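# Lift three sand cores from mould onto plywood boards

## Task

Remove three sand cores from the mould: the long core with the rounded nose, plus the two upright bladed cores in the mould half on the robot's right (the -y side). Set all three down on the plywood boards next to the mould and open the gripper so they rest there on their own. The remaining two cores must still be standing in the mould at the end.

## Robot and tools

ROBOT. Two 6-joint arms with parallel grippers: left_arm sits on the +y side, right_arm on the -y side (these names do not match image left/right). Joint order for every row and every per-joint list: waist, shoulder, elbow, wrist pitch, wrist yaw, wrist roll, then the gripper. Stated joint ranges in rad: waist -2.618..3.054, shoulder 0.000..3.142, elbow 0.000..3.142, wrist pitch -1.571..1.571, wrist yaw -1.571..1.571, wrist roll -2.094..2.094. Real ends may differ from these by up to 0.059 rad.

FRAMES. Scene frame: origin at table-top height halfway between the nominal bases, +x away from the robot over the table, +z up, +y toward left_arm. So the robot's right means -y. Calibrated bases in the scene frame: left_arm at (+0.031, +0.345, 0) m, quat_wxyz (+1.000, 0, 0, +0.008); right_arm at (+0.030, -0.335, 0) m, quat_wxyz (+1.000, 0, 0, -0.014). Both have +z up. Each arm's end_effector_position (m) and end_effector_quat_wxyz, and its wrist camera pose, are reported in that arm's own base frame. They can be a few cm off, more at long reach. The gripper's fingers point along its +z; they open and close along its y. The reported point lies between the pads, roughly 1 cm behind the tips.

ROW FORMAT. One row is always 14 numbers in [-1, 1], one flat list covering both arms: left_arm's 6 joint values then its opening, then right_arm's 6 joint values then its opening. Joint values are offsets, not poses: they count from the Joint targets that stand when the action (or move) begins, never from the previous row. Scale: 1.0 equals 2.224 rad for waist, shoulder and elbow, and 8.485 rad for the three wrist joints. Sending 0 keeps an arm's targets. The opening is absolute: +1 fully open, -1 closed; values in between send the fingers to that grip_measured reading. To leave a gripper unchanged, repeat its current command (0 is itself a command). An action is rejected for both arms if any joint would be asked more than 0.059 rad beyond a range end.

TOOLS.
execute_actions(actions, cameras): actions is a list of actions; each action is a list of up to 15 rows, one row per 1/30 s step; if fewer than 15 rows, the last row repeats to fill 15 steps. An empty list just reports state and images. cameras selects images (omit/null/["all"] for all, [] for none); valid names are cam_left_wrist and cam_right_wrist, both 896x504.
move(target, speed, blend, opening_speed, blocking, cameras): target is one 14-number row or a list of up to 15 rows, every row an offset from the same starting Joint targets. speed is the peak rad/s of the joint with the longest way to go (0.01 to 12.57, default 0.5), one value or one per target. blend (rad) rounds corners between listed targets. opening_speed (per second on the -1..+1 scale, at least 0.2) ramps the fingers gradually; use a low value to close gently. blocking=false returns after about 0.5 s while motion continues. Moves do not avoid obstacles or the other arm; the gripper travels on a curve. The result adds a move: line such as done, off_target, moving, held or fault, with limits=held if steps were withheld. done does not imply contact or no contact.
wait(seconds): 0 to 10 s, arms keep their last command; a running move carries on.
stop(): brakes a running move; it needs room to slow down.
zoom_image(camera, region): closer look at the latest image from cam_left_wrist or cam_right_wrist; region [x0, y0, x1, y1] in pixels, top-left origin, at most 504x504.
finished_scene(scene): give the current scene number to end it; irreversible, so only call once the cores lie on the boards and the gripper is clear.

RESULTS. Joint positions and Joint velocities list each arm's joints (rad, rad/s) then the pad gap (m; 0.094 fully open). Joint targets are what your next offsets start from. grip_measured uses the opening scale and reads a little wide when empty; on a hard part it reads somewhat below the part's true width. grip_effort_nm is the gripper motor's effort (negative closing), not pad force. Joint torques include the arm's own weight; joints 1-3 wrap at ±28 N m. "joint sent to its limit" means a joint was stopped at its end. "joint command not followed" means the clearance check altered or withheld targets. Tool commands shows current gripper commands. "within noise" means the arm is still.

MOTION LIMITS. Targets can lead measured angles by at most 0.339 rad (first three joints) or 2.2 rad (wrists) per step, and an arm's targets are pulled back if they would put the gripper over 200 mm from where it is. Big offsets may therefore need several actions. Tiny offsets may not overcome friction. If an arm is blocked or dragged, command targets back past its measured positions to stop it pushing.

CAUTIONS. Never let a core fall, never open on a part that is still moving, and keep everything on the table. Approach slowly: faster or deeper contact hits harder. Do not let the arms collide or one gripper close on the other's fingers. Do not knock over the two cores that must stay. Loose objects may get an occasional small push. Motor heat builds from holding loads, stretched poses or pushing at unreachable targets: MOTOR HOT appears at 75 °C, a fault at 90 °C folds and disables that arm, and at 100 °C it goes limp.

Each tool is called after "Emit:" by a JSON object that holds its "name" and its "arguments".

## Session

Emit:
{"name": "execute_actions", "arguments": {"actions": [], "cameras": []}}

Scene clock: 0.00 s.
left_arm: end_effector_position=(+0.3493, -0.0518, +0.2095) grip_measured=+1.000 grip_effort_nm=n/a end_effector_quat_wxyz=(+0.534, -0.007, +0.815, -0.226) | right_arm: end_effector_position=(+0.3046, +0.0783, +0.1820) grip_measured=+1.000 grip_effort_nm=n/a end_effector_quat_wxyz=(+0.477, +0.034, +0.863, +0.162)
Joint positions: left_arm=[0.059 1.017 0.578 0.071 0.424 -0.25 0.094] | right_arm=[0.21 0.854 0.562 -0.224 -0.068 0.329 0.094]
Joint velocities: within noise
Joint torques (N m): no reading
Heat: left arm: 31 °C; right arm: 33 °C.
Joint targets: left_arm=[0.059 1.010 0.587 0.072 0.427 -0.248] | right_arm=[0.210 0.847 0.574 -0.220 -0.067 0.327]
Tool commands: left_gripper/opening=+1.0 right_gripper/opening=+1.0
No camera images: "cameras" was empty.

Emit:
{"name": "move", "arguments": {"target": [-0.2514,0.3103,0.7064,-0.1803,-0.0503,0.0292,1,0.1304,0.3835,0.7122,-0.1459,0.0079,-0.0385,1], "speed": 0.9}}

Emit:
{"name": "move", "arguments": {"target": [0.36,0,0,0,0,0,1,-0.36,0,0,0,0,0,1], "speed": 0.9}}

Scene clock: 6.63 s.
left_arm: end_effector_position=(+0.3328, -0.1807, +0.3324) grip_measured=+1.000 grip_effort_nm=0.022 end_effector_quat_wxyz=(+0.272, +0.233, +0.931, -0.074) | right_arm: end_effector_position=(+0.3341, +0.1830, +0.3286) grip_measured=+1.000 grip_effort_nm=0.022 end_effector_quat_wxyz=(+0.268, -0.233, +0.932, +0.072)
Joint positions: left_arm=[-0.496 1.685 2.135 -1.45 0.009 -0.007 0.094] | right_arm=[0.495 1.692 2.129 -1.445 -0.008 0.007 0.094]
Joint velocities: within noise
Joint torques (N m): left_arm=[-0.27 -4.9 6.19 1.41 -0.07 0.02] | right_arm=[0.43 -5.3 6.97 0.83 0.06 -0.09]
Heat: left arm: 32 °C; right arm: 35 °C.
Joint targets: left_arm=[-0.500 1.700 2.159 -1.458 0.000 -0.001] | right_arm=[0.500 1.700 2.158 -1.458 0.000 0.000]
move: done

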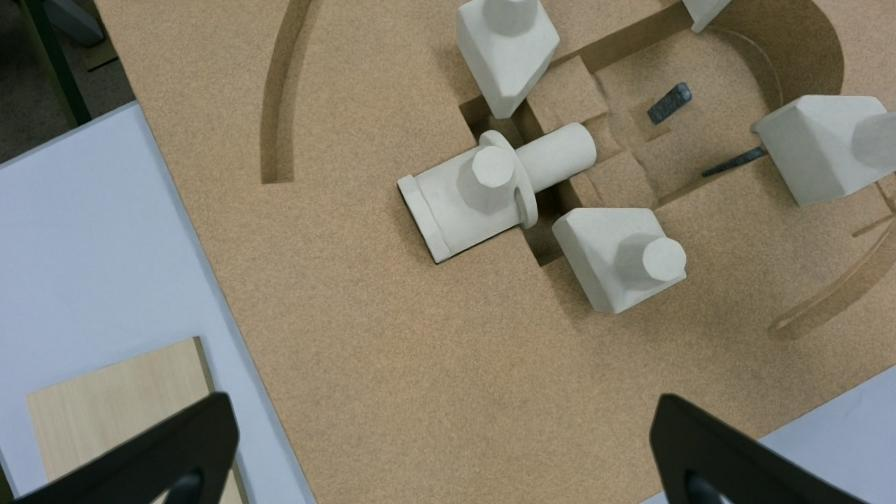

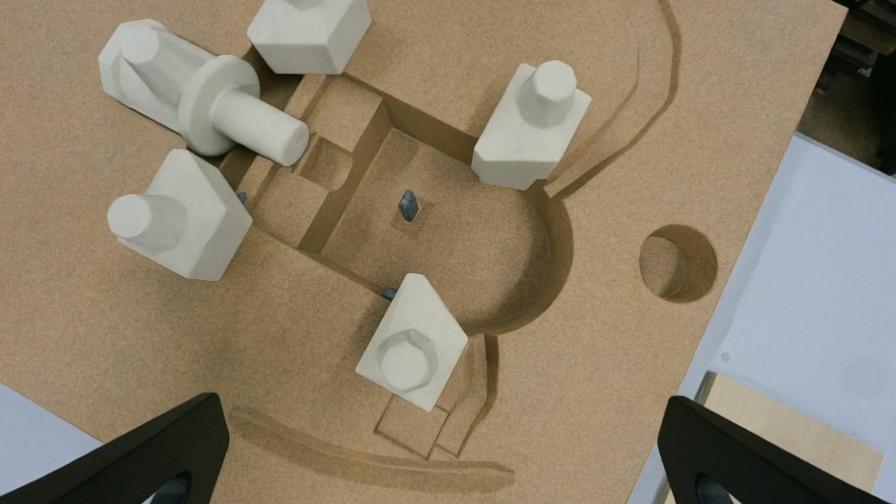

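Scene clock: 8.00 s.
left_arm: end_effector_position=(+0.3611, +0.1135, +0.3323) grip_measured=+1.000 grip_effort_nm=0.032 end_effector_quat_wxyz=(+0.278, -0.147, +0.948, +0.042) | right_arm: end_effector_position=(+0.3643, -0.1127, +0.3277) grip_measured=+1.000 grip_effort_nm=0.022 end_effector_quat_wxyz=(+0.273, +0.147, +0.950, -0.042)
Joint positions: left_arm=[0.301 1.685 2.135 -1.451 -0.001 -0.005 0.094] | right_arm=[-0.302 1.694 2.129 -1.446 0.002 0.005 0.094]
Joint velocities: within noise
Joint torques (N m): left_arm=[-0.01 -4.89 6.17 1.39 0.04 0.01] | right_arm=[0.02 -5.5 6.99 0.82 0.08 -0.09]
Heat: left arm: 32 °C; right arm: 35 °C.
Joint targets: left_arm=[0.301 1.700 2.159 -1.458 0.000 -0.001] | right_arm=[-0.301 1.700 2.158 -1.458 0.000 0.000]
move: done

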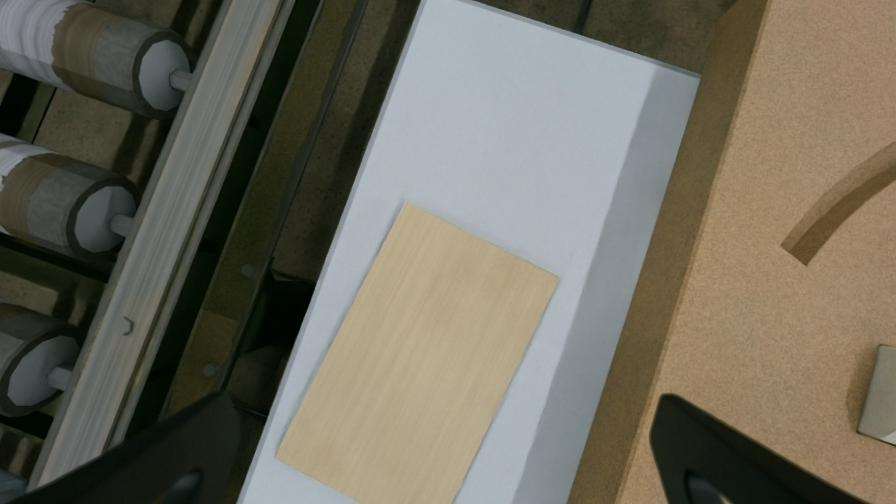

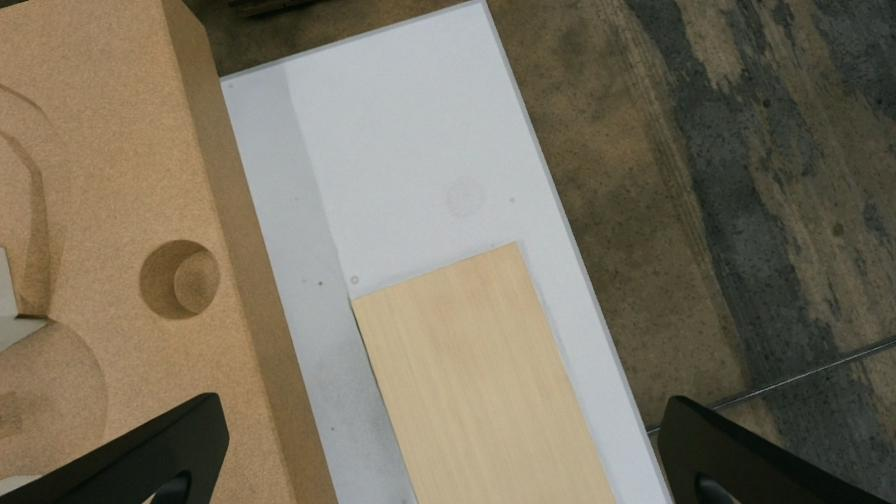

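Emit:
{"name": "move", "arguments": {"target": [-0.3808,0.1646,-0.0665,0.0368,0,0.0708,1,0.383,0.0895,-0.094,-0.0108,0,0,1], "speed": 0.9}}

Scene clock: 30.10 s.
left_arm: end_effector_position=(+0.4097, -0.2508, +0.1690) grip_measured=+1.000 grip_effort_nm=0.022 end_effector_quat_wxyz=(+0.183, +0.532, +0.826, +0.004) | right_arm: end_effector_position=(+0.3120, +0.1964, +0.1950) grip_measured=+1.000 grip_effort_nm=0.017 end_effector_quat_wxyz=(+0.044, -0.273, +0.961, +0.014)
Joint positions: left_arm=[-0.551 2.058 2.014 -1.158 0.001 0.593 0.094] | right_arm=[0.558 1.898 1.954 -1.535 -0.003 0.004 0.094]
Joint velocities: within noise
Joint torques (N m): left_arm=[0.43 -9.37 4.85 1.25 0.02 0] | right_arm=[-0.44 -7.75 4.62 0.14 0.02 -0.09]
Heat: left arm: 33 °C; right arm: 35 °C.
Joint targets: left_arm=[-0.546 2.066 2.011 -1.146 0.000 0.600] | right_arm=[0.551 1.900 1.949 -1.550 0.000 0.000]
move: done

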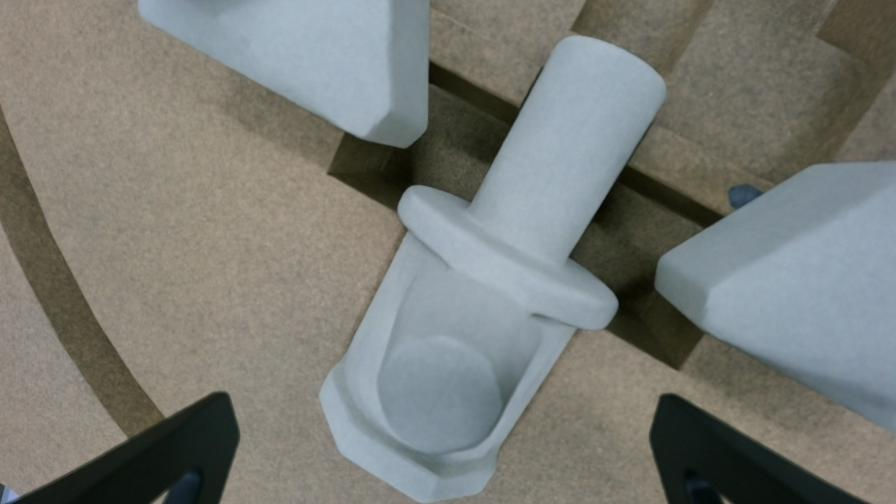

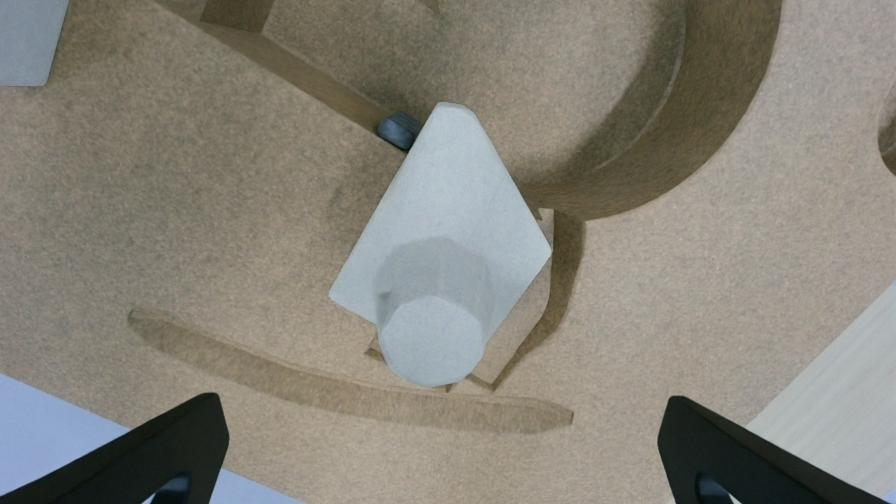

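Emit:
{"name": "move", "arguments": {"target": [0,0.0139,-0.0198,0.009,0,0,1,0.0036,0.0216,-0.0576,0.015,0,0,1], "speed": 0.3}}

Scene clock: 37.20 s.
left_arm: end_effector_position=(+0.4189, -0.2565, +0.1535) grip_measured=+1.000 grip_effort_nm=0.022 end_effector_quat_wxyz=(+0.191, +0.532, +0.825, +0.004) | right_arm: end_effector_position=(+0.3132, +0.1972, +0.1469) grip_measured=+1.000 grip_effort_nm=0.022 end_effector_quat_wxyz=(+0.007, -0.273, +0.962, +0.004)
Joint positions: left_arm=[-0.551 2.078 1.974 -1.083 0.001 0.594 0.094] | right_arm=[0.558 1.944 1.827 -1.439 -0.003 0.004 0.094]
Joint velocities: within noise
Joint torques (N m): left_arm=[0.39 -8.72 4.46 1.29 0.02 0] | right_arm=[0.14 -8.05 4.67 0.29 0.02 -0.09]
Heat: left arm: 33 °C; right arm: 34 °C.
Joint targets: left_arm=[-0.546 2.097 1.967 -1.069 0.000 0.600] | right_arm=[0.559 1.948 1.821 -1.422 0.000 0.000]
move: done

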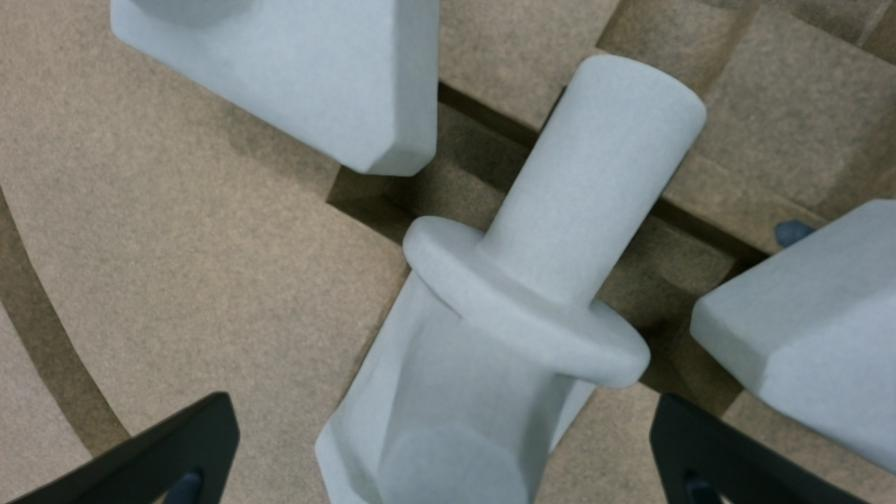

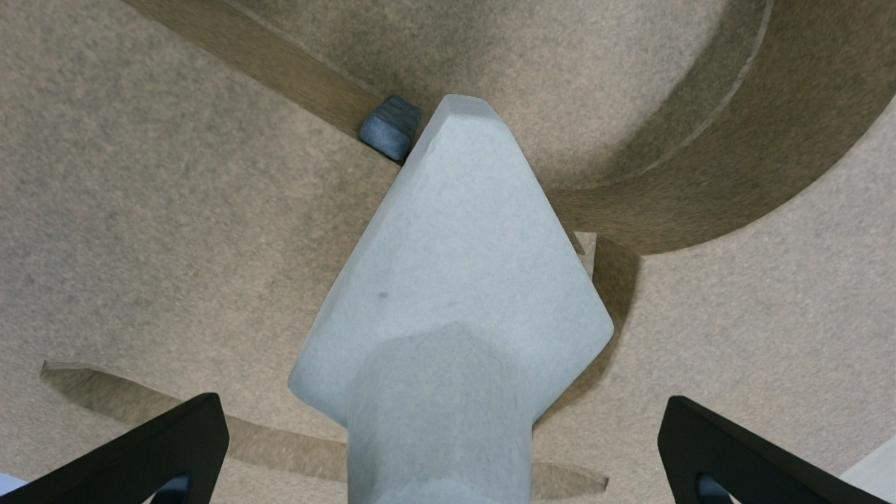

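Emit:
{"name": "move", "arguments": {"target": [0,0.0117,0.0112,0,0,0,1,0,0,0,0,0,0,-0.5], "speed": 0.3, "opening_speed": 0.8, "cameras": ["cam_left_wrist"]}}

Scene clock: 43.57 s.
left_arm: end_effector_position=(+0.4199, -0.2571, +0.1420) grip_measured=+1.000 grip_effort_nm=0.027 end_effector_quat_wxyz=(+0.180, +0.533, +0.827, +0.004) | right_arm: end_effector_position=(+0.3133, +0.1975, +0.1477) grip_measured=-0.269 grip_effort_nm=-0.999 end_effector_quat_wxyz=(+0.008, -0.273, +0.962, +0.005)
Joint positions: left_arm=[-0.551 2.102 1.974 -1.081 0.001 0.594 0.094] | right_arm=[0.558 1.942 1.827 -1.437 -0.005 0.004 0.034]
Joint velocities: within noise
Joint torques (N m): left_arm=[0.35 -8.8 6.52 1.25 0.02 0.02] | right_arm=[0.14 -7.87 4.68 0.28 0.03 -0.09]
Heat: left arm: 33 °C; right arm: 36 °C.
Joint targets: left_arm=[-0.546 2.123 1.992 -1.069 0.000 0.600] | right_arm=[0.559 1.948 1.821 -1.422 0.000 0.000]
move: done
Images, in order (width x height): cam_left_wrist 896x504.

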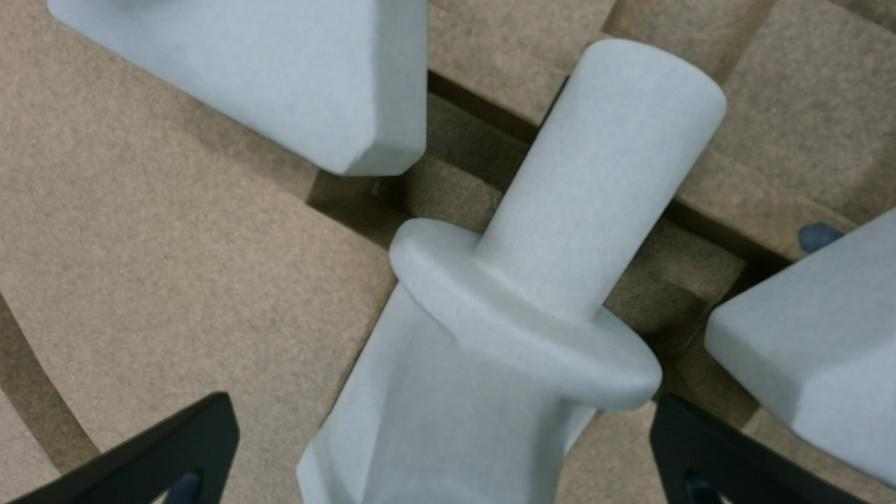

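Emit:
{"name": "move", "arguments": {"target": [0,0,0,0,0,0.053,1,0,0,0,0,0,0,-0.5], "speed": 0.5, "cameras": ["cam_left_wrist"]}}

Scene clock: 49.30 s.
left_arm: end_effector_position=(+0.4201, -0.2572, +0.1421) grip_measured=+1.000 grip_effort_nm=0.027 end_effector_quat_wxyz=(+0.175, +0.704, +0.687, +0.044) | right_arm: end_effector_position=(+0.3133, +0.1975, +0.1477) grip_measured=-0.269 grip_effort_nm=-1.004 end_effector_quat_wxyz=(+0.008, -0.273, +0.962, +0.005)
Joint positions: left_arm=[-0.551 2.102 1.974 -1.079 0 1.043 0.094] | right_arm=[0.558 1.942 1.827 -1.437 -0.005 0.004 0.034]
Joint velocities: within noise
Joint torques (N m): left_arm=[0.27 -8.83 6.54 1.25 0 0.03] | right_arm=[0.13 -7.87 4.67 0.28 0.03 -0.09]
Heat: left arm: 33 °C; right arm: 36 °C.
Joint targets: left_arm=[-0.546 2.123 1.992 -1.069 0.000 1.050] | right_arm=[0.559 1.948 1.821 -1.422 0.000 0.000]
move: done
Images, in order (width x height): cam_left_wrist 896x504.

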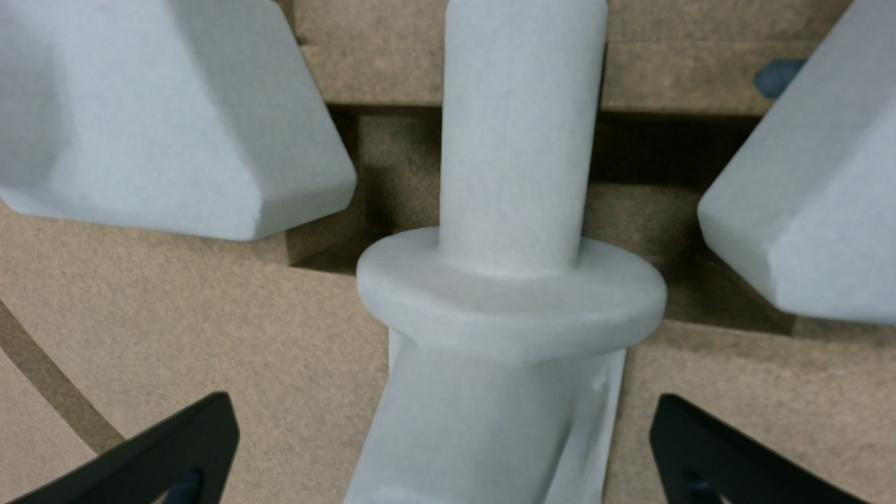

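Emit:
{"name": "move", "arguments": {"target": [0,0.0917,0.1736,-0.0407,0,0,1,0,0,0,0,0,0,-0.5], "speed": 0.4, "cameras": ["cam_left_wrist"]}}

Scene clock: 56.83 s.
left_arm: end_effector_position=(+0.4192, -0.2565, +0.1455) grip_measured=+1.000 grip_effort_nm=0.012 end_effector_quat_wxyz=(+0.106, +0.711, +0.694, +0.027) | right_arm: end_effector_position=(+0.3133, +0.1975, +0.1477) grip_measured=-0.269 grip_effort_nm=-1.004 end_effector_quat_wxyz=(+0.008, -0.273, +0.962, +0.005)
Joint positions: left_arm=[-0.551 2.3 2.352 -1.403 0 1.044 0.094] | right_arm=[0.558 1.942 1.827 -1.437 -0.005 0.004 0.034]
Joint velocities: within noise
Joint torques (N m): left_arm=[0.43 -9.28 6.86 0.73 0.03 -0.01] | right_arm=[0.13 -7.84 4.67 0.28 0.04 -0.09]
Heat: left arm: 33 °C; right arm: 36 °C.
Joint targets: left_arm=[-0.546 2.327 2.378 -1.414 0.000 1.050] | right_arm=[0.559 1.948 1.821 -1.422 0.000 0.000]
move: done
Images, in order (width x height): cam_left_wrist 896x504.

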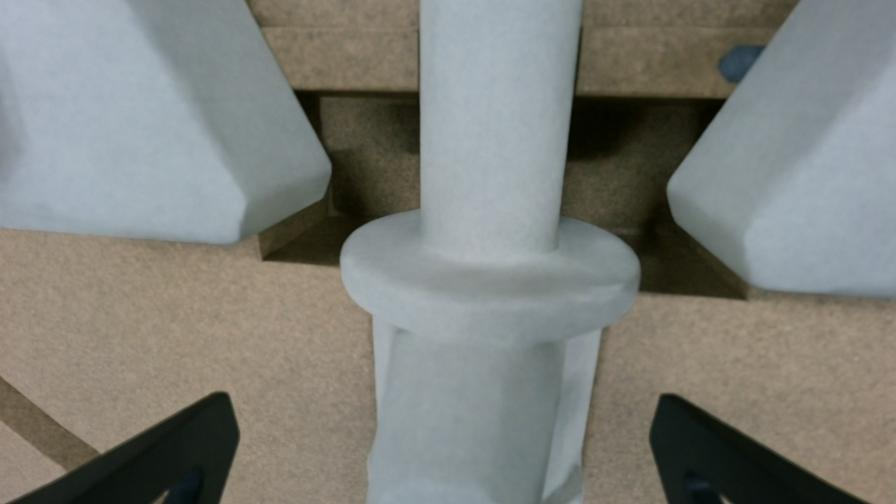

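Emit:
{"name": "move", "arguments": {"target": [[0,0,0,0,0,0,-0.5,0,-0.0436,0.0234,-0.0045,0,0,-0.5],[0,0,0,0,0,0,-0.5,0,-0.063,0.0499,-0.008,0,0,-0.5],[0,0,0,0,0,0,-0.5,0,-0.1205,0.152,-0.0021,0,0,-0.5]], "speed": [0.15,0.2,0.4], "opening_speed": 0.8, "blend": 0.02}}

Scene clock: 66.03 s.
left_arm: end_effector_position=(+0.4156, -0.2539, +0.1447) grip_measured=-0.224 grip_effort_nm=-1.004 end_effector_quat_wxyz=(+0.097, +0.712, +0.695, +0.026) | right_arm: end_effector_position=(+0.3177, +0.2002, +0.3140) grip_measured=-0.276 grip_effort_nm=-1.009 end_effector_quat_wxyz=(+0.235, -0.265, +0.933, +0.070)
Joint positions: left_arm=[-0.551 2.3 2.353 -1.422 -0.002 1.044 0.036] | right_arm=[0.558 1.711 2.121 -1.486 -0.005 0.004 0.034]
Joint velocities: within noise
Joint torques (N m): left_arm=[0.32 -9.37 6.87 0.88 0.03 0.02] | right_arm=[0.14 -8.68 7.64 1.28 0.02 -0.09]
Heat: left arm: 35 °C; right arm: 37 °C.
Joint targets: left_arm=[-0.546 2.327 2.378 -1.414 0.000 1.050] | right_arm=[0.559 1.679 2.159 -1.440 0.000 0.000]
move: off_target (right_arm); blend cut to 0 rad at target 1; right_arm: the wrist pitch is farthest, 0.047 rad from its target

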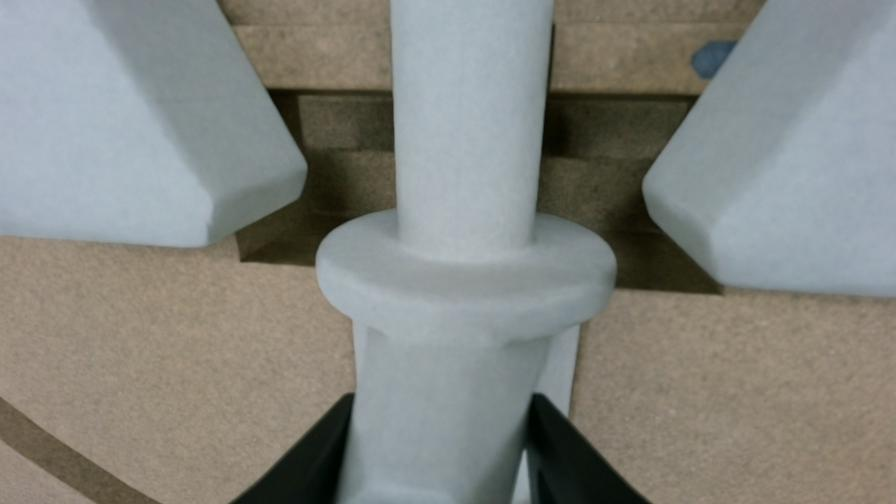

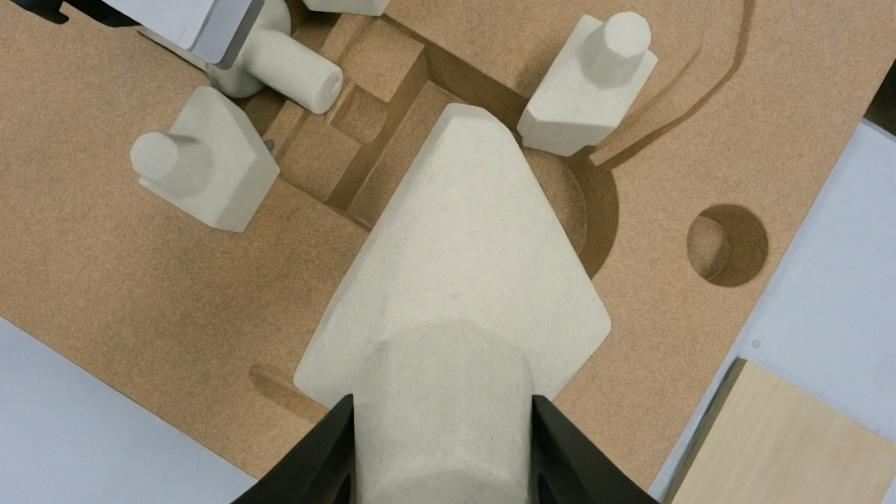

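Emit:
{"name": "move", "arguments": {"target": [[0,-0.0414,-0.0193,0.004,0,0,-0.5,0,0,0,0,0,0,-0.5],[0,-0.1133,-0.1115,0.0264,0,0,-0.5,-0.12,0,0,0,0,0,-0.5],[0,-0.2977,-0.2397,0.0347,0,0,-0.5,-0.3638,0,0,0,0,0,-0.5]], "speed": [0.12,0.3,0.5]}}

Emit:
{"name": "move", "arguments": {"target": [[0,0,0,0,0,0,-0.5,0,-0.3022,-0.7599,0.1918,0,-0.0625,-0.5],[0,0,0,0,0,0,-0.5,0,-0.2828,-0.8808,0.2416,0,-0.0625,-0.5]], "speed": [0.7,0.4]}}

Scene clock: 95.60 s.
left_arm: end_effector_position=(+0.4082, -0.2483, +0.1542) grip_measured=-0.203 grip_effort_nm=-1.009 end_effector_quat_wxyz=(+0.202, +0.698, +0.687, +0.031) | right_arm: end_effector_position=(+0.3636, -0.0935, +0.3140) grip_measured=-0.276 grip_effort_nm=-1.004 end_effector_quat_wxyz=(+0.243, +0.125, +0.962, -0.032)
Joint positions: left_arm=[-0.533 1.991 1.84 -1.01 0.043 1.045 0.037] | right_arm=[-0.253 1.711 2.121 -1.487 0.003 0.004 0.034]
Joint velocities: within noise
Joint torques (N m): left_arm=[-1.1 25.39 5.53 0.05 -0.44 -0.01] | right_arm=[0.25 -8.69 7.75 1.3 -0.02 -0.08]
Heat: left arm: 43 °C; right arm: 37 °C.
Joint targets: left_arm=[-0.546 1.665 1.845 -1.120 0.000 1.050] | right_arm=[-0.250 1.679 2.159 -1.440 0.000 0.000]
move: off_target (left_arm, right_arm); left_arm: the shoulder is farthest, 0.327 rad from its target; right_arm: the wrist pitch is farthest, 0.047 rad from its target

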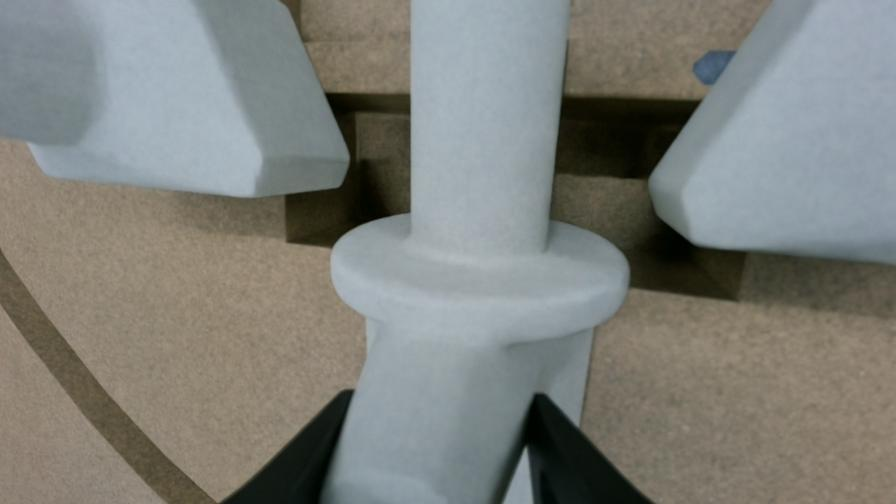

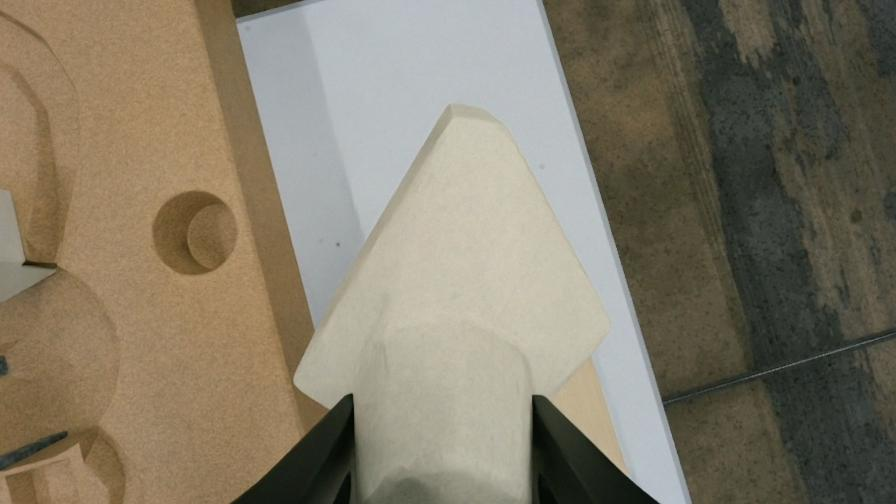

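Scene clock: 99.90 s.
left_arm: end_effector_position=(+0.4083, -0.2483, +0.1543) grip_measured=-0.203 grip_effort_nm=-0.999 end_effector_quat_wxyz=(+0.202, +0.698, +0.687, +0.031) | right_arm: end_effector_position=(+0.3131, -0.0801, +0.1021) grip_measured=-0.276 grip_effort_nm=-1.004 end_effector_quat_wxyz=(+0.509, -0.116, +0.826, -0.212)
Joint positions: left_arm=[-0.533 1.991 1.84 -1.01 0.043 1.045 0.037] | right_arm=[-0.253 1.062 0.188 0.47 0.002 -0.534 0.034]
Joint velocities: within noise
Joint torques (N m): left_arm=[-0.96 25.35 5.53 0.05 -0.45 -0.01] | right_arm=[0.23 -2.66 6.38 2.82 -0.02 0]
Heat: left arm: 52 °C; right arm: 39 °C.
Joint targets: left_arm=[-0.546 1.665 1.845 -1.120 0.000 1.050] | right_arm=[-0.250 1.050 0.200 0.610 0.000 -0.530]
move: off_target (left_arm, right_arm); left_arm: the shoulder is farthest, 0.326 rad from its target; right_arm: the wrist pitch is farthest, 0.140 rad from its target

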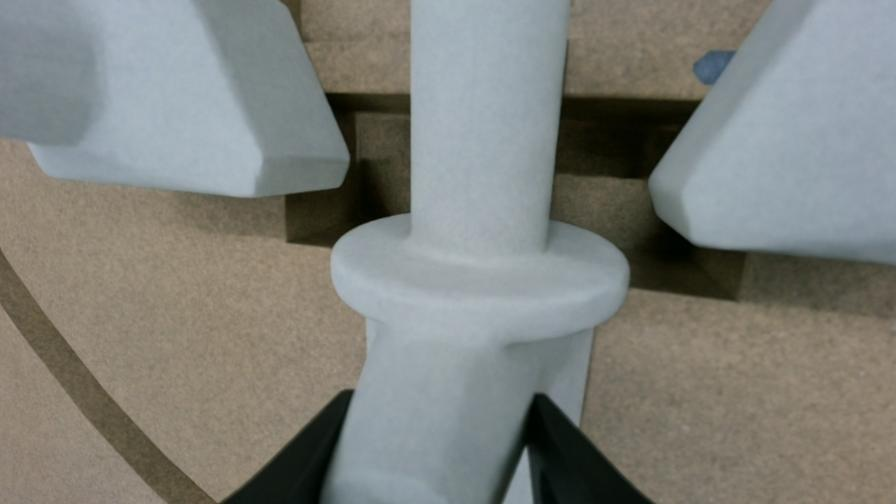

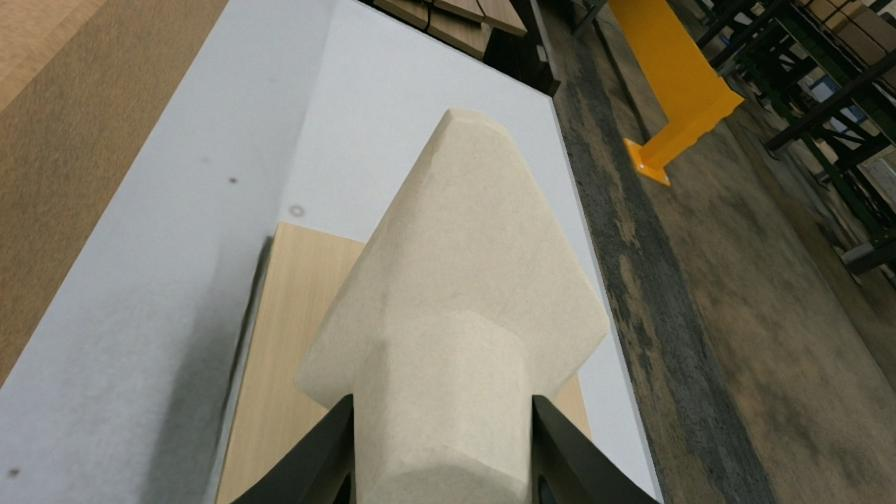

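Emit:
{"name": "move", "arguments": {"target": [0,0.2675,0.2271,-0.0342,0,0,-0.5,0,0,0,0,0,0,-0.5], "speed": 0.5}}

Scene clock: 104.67 s.
left_arm: end_effector_position=(+0.4055, -0.2440, +0.1841) grip_measured=-0.219 grip_effort_nm=-0.994 end_effector_quat_wxyz=(+0.123, +0.707, +0.696, +0.031) | right_arm: end_effector_position=(+0.3132, -0.0801, +0.1023) grip_measured=-0.276 grip_effort_nm=-1.004 end_effector_quat_wxyz=(+0.509, -0.116, +0.826, -0.212)
Joint positions: left_arm=[-0.544 2.204 2.342 -1.454 0.001 1.044 0.037] | right_arm=[-0.253 1.062 0.188 0.471 0.002 -0.534 0.034]
Joint velocities: within noise
Joint torques (N m): left_arm=[-0.17 -6.58 5.18 1.4 0.03 0.02] | right_arm=[0.23 -2.69 6.39 2.81 -0.02 0]
Heat: left arm: 57 °C; right arm: 41 °C.
Joint targets: left_arm=[-0.546 2.260 2.350 -1.410 0.000 1.050] | right_arm=[-0.250 1.050 0.200 0.610 0.000 -0.530]
move: off_target (left_arm, right_arm); left_arm: the shoulder is farthest, 0.056 rad from its target; right_arm: the wrist pitch is farthest, 0.139 rad from its target

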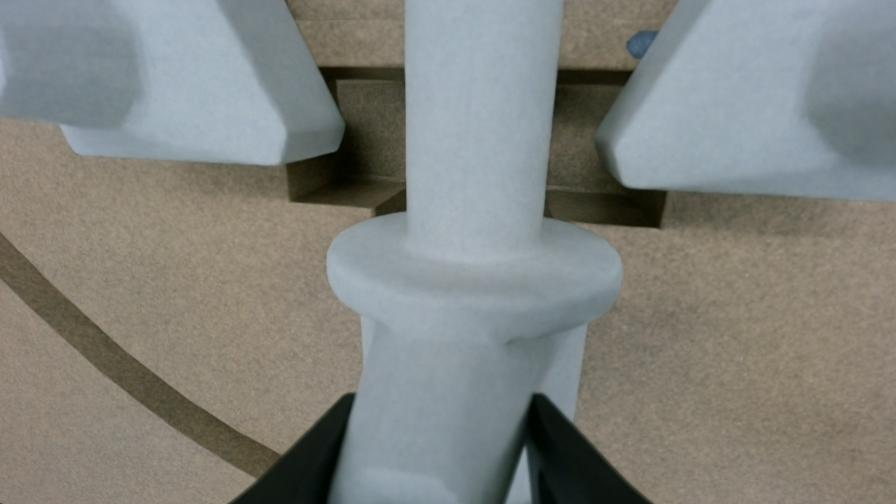

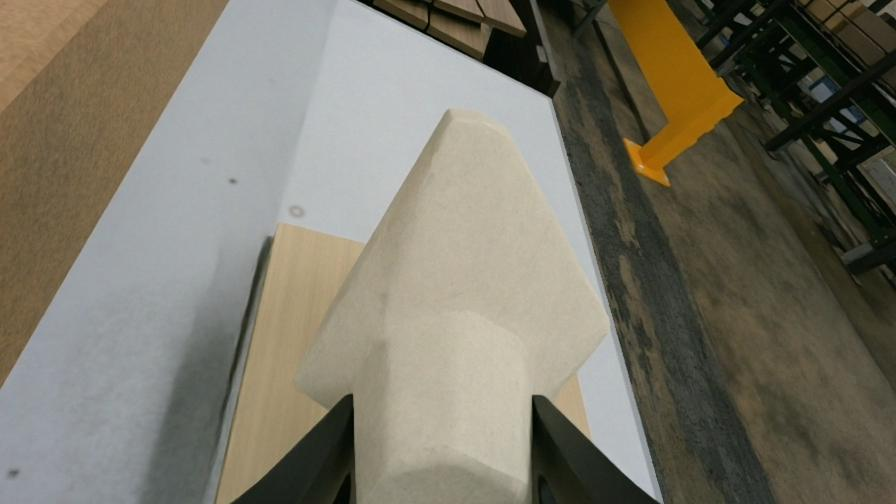

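Emit:
{"name": "move", "arguments": {"target": [[0,-0.1192,-0.0764,0.0165,0,0,-0.5,0,0.0675,-0.0247,0.0224,0,0,-0.5],[0,-0.2675,-0.2271,0.0342,0,0,-0.5,0,0.0675,-0.0247,0.0224,0,0,-0.5]], "speed": 0.25}}

Scene clock: 112.10 s.
left_arm: end_effector_position=(+0.3546, -0.2123, +0.2421) grip_measured=-0.220 grip_effort_nm=-1.004 end_effector_quat_wxyz=(+0.226, +0.693, +0.682, +0.060) | right_arm: end_effector_position=(+0.3138, -0.0803, +0.0788) grip_measured=-0.276 grip_effort_nm=-1.004 end_effector_quat_wxyz=(+0.504, -0.118, +0.829, -0.211)
Joint positions: left_arm=[-0.544 1.734 1.835 -1.2 -0.004 1.044 0.037] | right_arm=[-0.253 1.21 0.136 0.66 0.002 -0.536 0.034]
Joint velocities: within noise
Joint torques (N m): left_arm=[-0.18 -12.45 5.74 2.2 0.07 -0.01] | right_arm=[0.23 -2.99 5.49 2.82 -0.02 0.01]
Heat: left arm: 51 °C; right arm: 44 °C.
Joint targets: left_arm=[-0.546 1.665 1.845 -1.120 0.000 1.050] | right_arm=[-0.250 1.201 0.145 0.800 0.000 -0.530]
move: off_target (left_arm, right_arm); left_arm: the wrist pitch is farthest, 0.081 rad from its target; right_arm: the wrist pitch is farthest, 0.140 rad from its target

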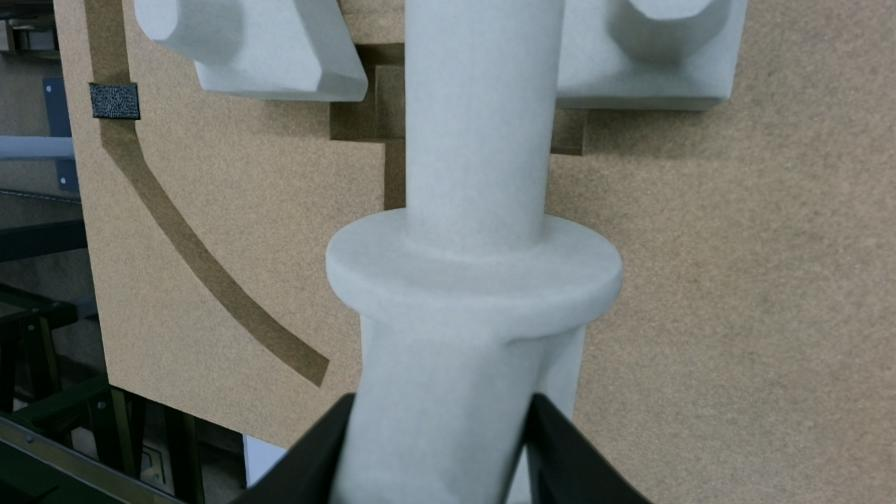

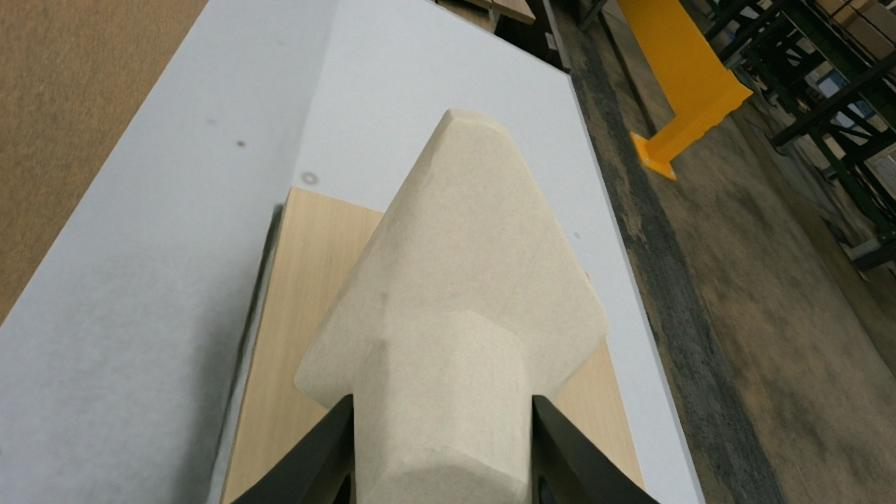

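Emit:
{"name": "move", "arguments": {"target": [[0.447,0,0,0,0,0,-0.5,0.0,0.02,-0.006,0.006,0,0,-0.5],[0.447,-0.0742,-0.2001,-0.0083,0,0,-0.5,0,0.058,-0.018,0.0177,0,0,-0.5]], "speed": [0.6,0.3]}}

Scene clock: 125.07 s.
left_arm: end_effector_position=(+0.2810, +0.1410, +0.1555) grip_measured=-0.220 grip_effort_nm=-0.999 end_effector_quat_wxyz=(+0.062, +0.289, +0.953, +0.068) | right_arm: end_effector_position=(+0.3136, -0.0802, +0.0647) grip_measured=-0.276 grip_effort_nm=-1.004 end_effector_quat_wxyz=(+0.506, -0.118, +0.828, -0.212)
Joint positions: left_arm=[0.454 1.561 1.389 -1.215 -0.014 1.045 0.037] | right_arm=[-0.253 1.335 0.1 0.825 0.002 -0.537 0.034]
Joint velocities: within noise
Joint torques (N m): left_arm=[-0.38 -10.37 5.64 1.07 0.17 0] | right_arm=[0.21 -3.08 4.51 2.7 -0.02 0.03]
Heat: left arm: 50 °C; right arm: 48 °C.
Joint targets: left_arm=[0.448 1.500 1.400 -1.190 0.000 1.050] | right_arm=[-0.250 1.329 0.105 0.950 0.000 -0.530]
move: off_target (left_arm, right_arm); left_arm: the shoulder is farthest, 0.062 rad from its target; right_arm: the wrist pitch is farthest, 0.126 rad from its target

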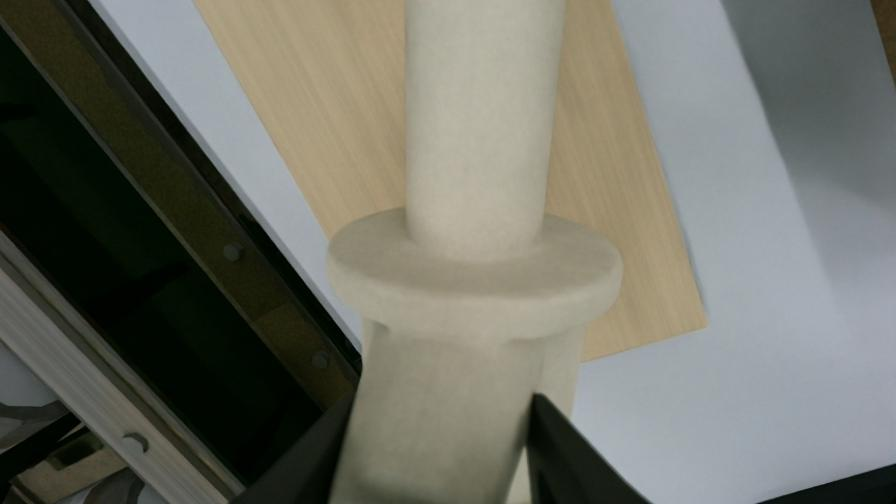

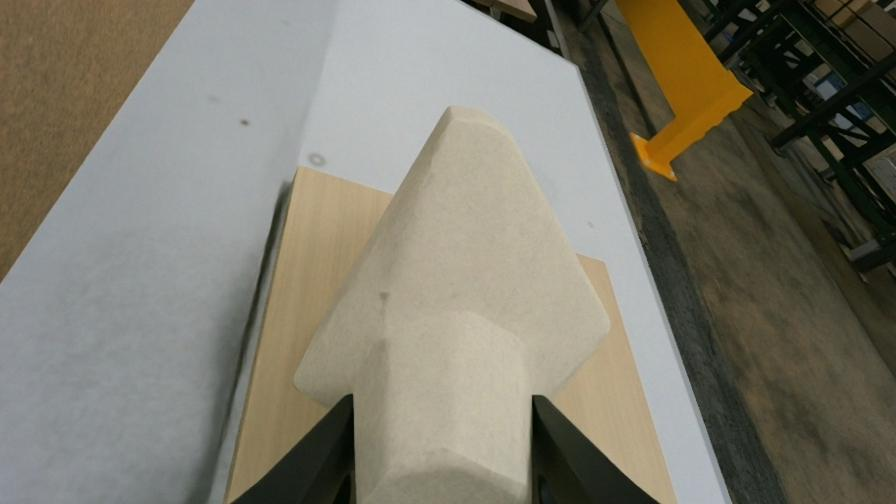

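Emit:
{"name": "move", "arguments": {"target": [[-0.018,0.001,-0.036,0.0095,0,0,-0.5,0,0.045,-0.01,0.0155,0,0,-0.5],[-0.018,0.0022,-0.0719,0.0189,0,0,-0.5,0,0.09,-0.02,0.031,0,0,-0.5]], "speed": 0.15}}

Scene clock: 137.93 s.
left_arm: end_effector_position=(+0.2851, +0.1297, +0.1167) grip_measured=-0.220 grip_effort_nm=-1.004 end_effector_quat_wxyz=(+0.064, +0.307, +0.947, +0.067) | right_arm: end_effector_position=(+0.3168, -0.0811, +0.0586) grip_measured=-0.277 grip_effort_nm=-0.999 end_effector_quat_wxyz=(+0.527, -0.118, +0.812, -0.222)
Joint positions: left_arm=[0.416 1.558 1.232 -1.061 -0.014 1.045 0.037] | right_arm=[-0.253 1.529 0.062 1.113 0.002 -0.541 0.034]
Joint velocities: within noise
Joint torques (N m): left_arm=[-0.55 -9.66 5.44 1.11 0.17 0.01] | right_arm=[0.29 -3.12 3.06 2.43 -0.02 0.07]
Heat: left arm: 46 °C; right arm: 51 °C.
Joint targets: left_arm=[0.408 1.505 1.240 -1.030 0.000 1.050] | right_arm=[-0.250 1.530 0.060 1.213 0.000 -0.530]
move: off_target (left_arm, right_arm); left_arm: the shoulder is farthest, 0.053 rad from its target; right_arm: the wrist pitch is farthest, 0.100 rad from its target

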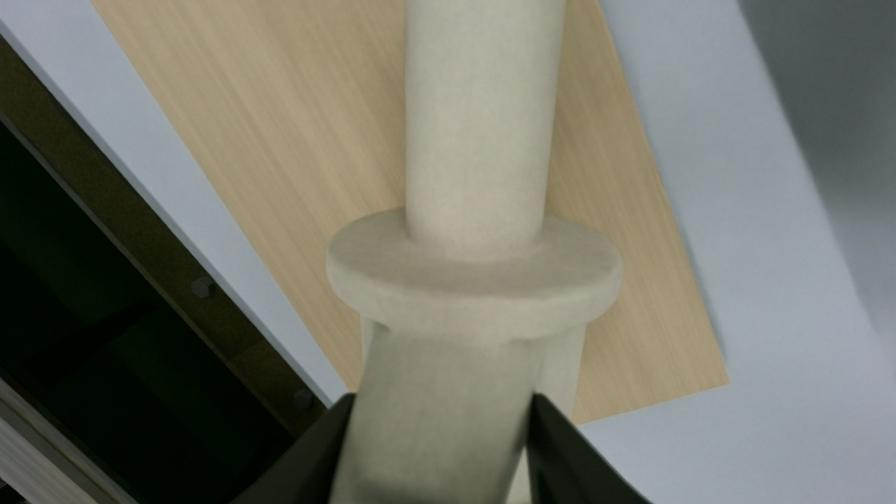

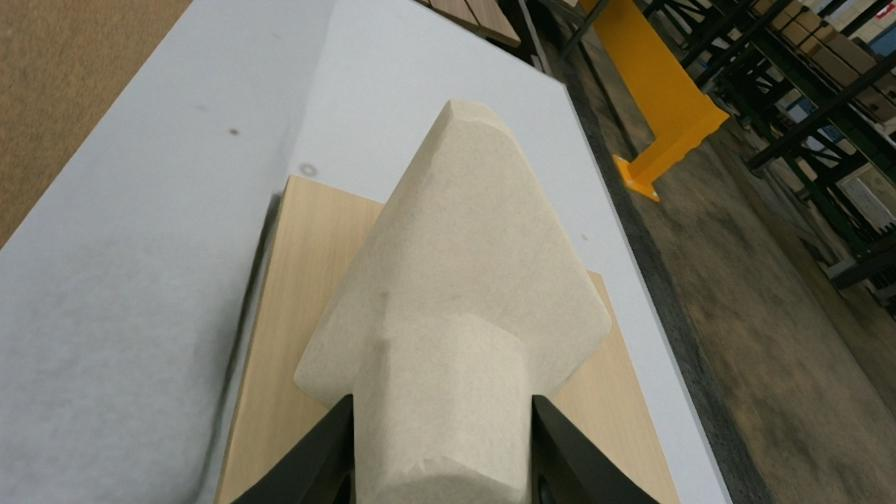

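Emit:
{"name": "move", "arguments": {"target": [0,0,-0.0216,0.0057,0,0,-0.5,0,0.045,-0.007,0.0155,0,0,-0.5], "speed": 0.12, "cameras": []}}

Emit:
{"name": "move", "arguments": {"target": [0,0,-0.0144,0.0038,0,0,-0.5,0,0.04,-0.006,0.0135,0,0,-0.5], "speed": 0.12}}

Scene clock: 143.00 s.
left_arm: end_effector_position=(+0.2832, +0.1289, +0.1101) grip_measured=-0.220 grip_effort_nm=-0.999 end_effector_quat_wxyz=(+0.066, +0.307, +0.947, +0.069) | right_arm: end_effector_position=(+0.3179, -0.0814, +0.0557) grip_measured=-0.282 grip_effort_nm=-1.004 end_effector_quat_wxyz=(+0.534, -0.118, +0.806, -0.225)
Joint positions: left_arm=[0.416 1.546 1.193 -1.026 -0.014 1.045 0.037] | right_arm=[-0.253 1.622 0.051 1.237 0.002 -0.544 0.034]
Joint velocities: within noise
Joint torques (N m): left_arm=[-0.53 -8.66 4.79 1.29 0.19 0.01] | right_arm=[0.21 -2.81 2.26 2.55 -0.03 0.11]
Heat: left arm: 44 °C; right arm: 52 °C.
Joint targets: left_arm=[0.408 1.505 1.192 -0.982 0.000 1.050] | right_arm=[-0.250 1.630 0.045 1.345 0.000 -0.530]
move: off_target (left_arm, right_arm); left_arm: the wrist pitch is farthest, 0.044 rad from its target; right_arm: the wrist pitch is farthest, 0.108 rad from its target
No camera images: "cameras" was empty.

Scene clock: 144.27 s.
left_arm: end_effector_position=(+0.2820, +0.1284, +0.1091) grip_measured=-0.220 grip_effort_nm=-0.994 end_effector_quat_wxyz=(+0.072, +0.307, +0.946, +0.074) | right_arm: end_effector_position=(+0.3187, -0.0818, +0.0537) grip_measured=-0.282 grip_effort_nm=-1.009 end_effector_quat_wxyz=(+0.540, -0.118, +0.801, -0.230)
Joint positions: left_arm=[0.416 1.528 1.169 -1.005 -0.014 1.045 0.037] | right_arm=[-0.253 1.7 0.044 1.339 0.003 -0.548 0.034]
Joint velocities: within noise
Joint torques (N m): left_arm=[-0.55 -7.08 4.12 1.42 0.17 0.01] | right_arm=[0.24 -2.19 1.35 2.66 -0.04 0.15]
Heat: left arm: 44 °C; right arm: 52 °C.
Joint targets: left_arm=[0.408 1.505 1.159 -0.949 0.000 1.050] | right_arm=[-0.250 1.719 0.032 1.459 0.000 -0.530]
move: off_target (left_arm, right_arm); left_arm: the wrist pitch is farthest, 0.056 rad from its target; right_arm: the wrist pitch is farthest, 0.121 rad from its target

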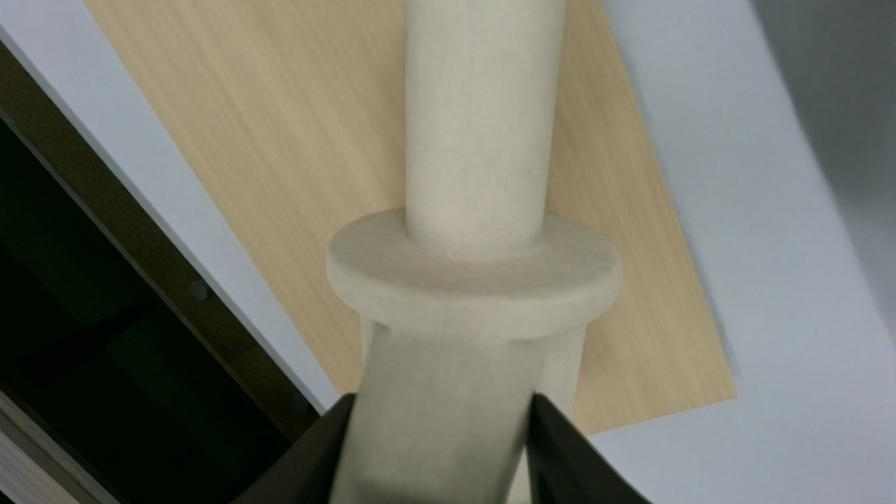

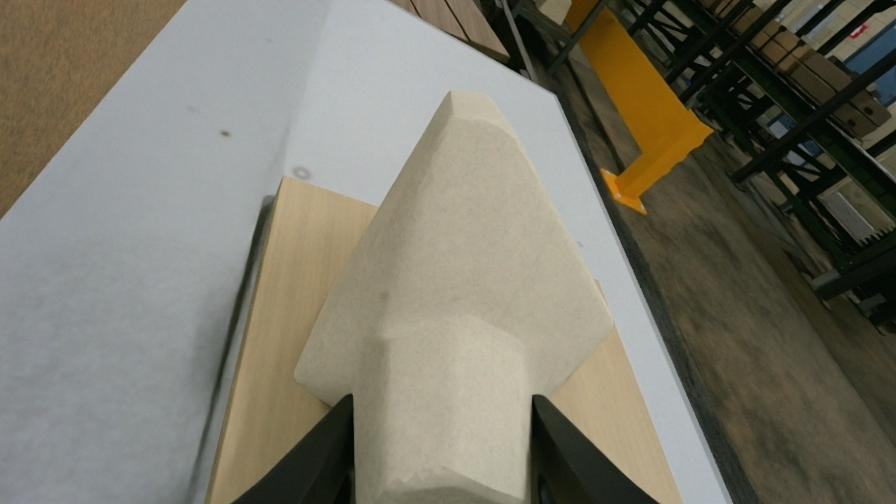

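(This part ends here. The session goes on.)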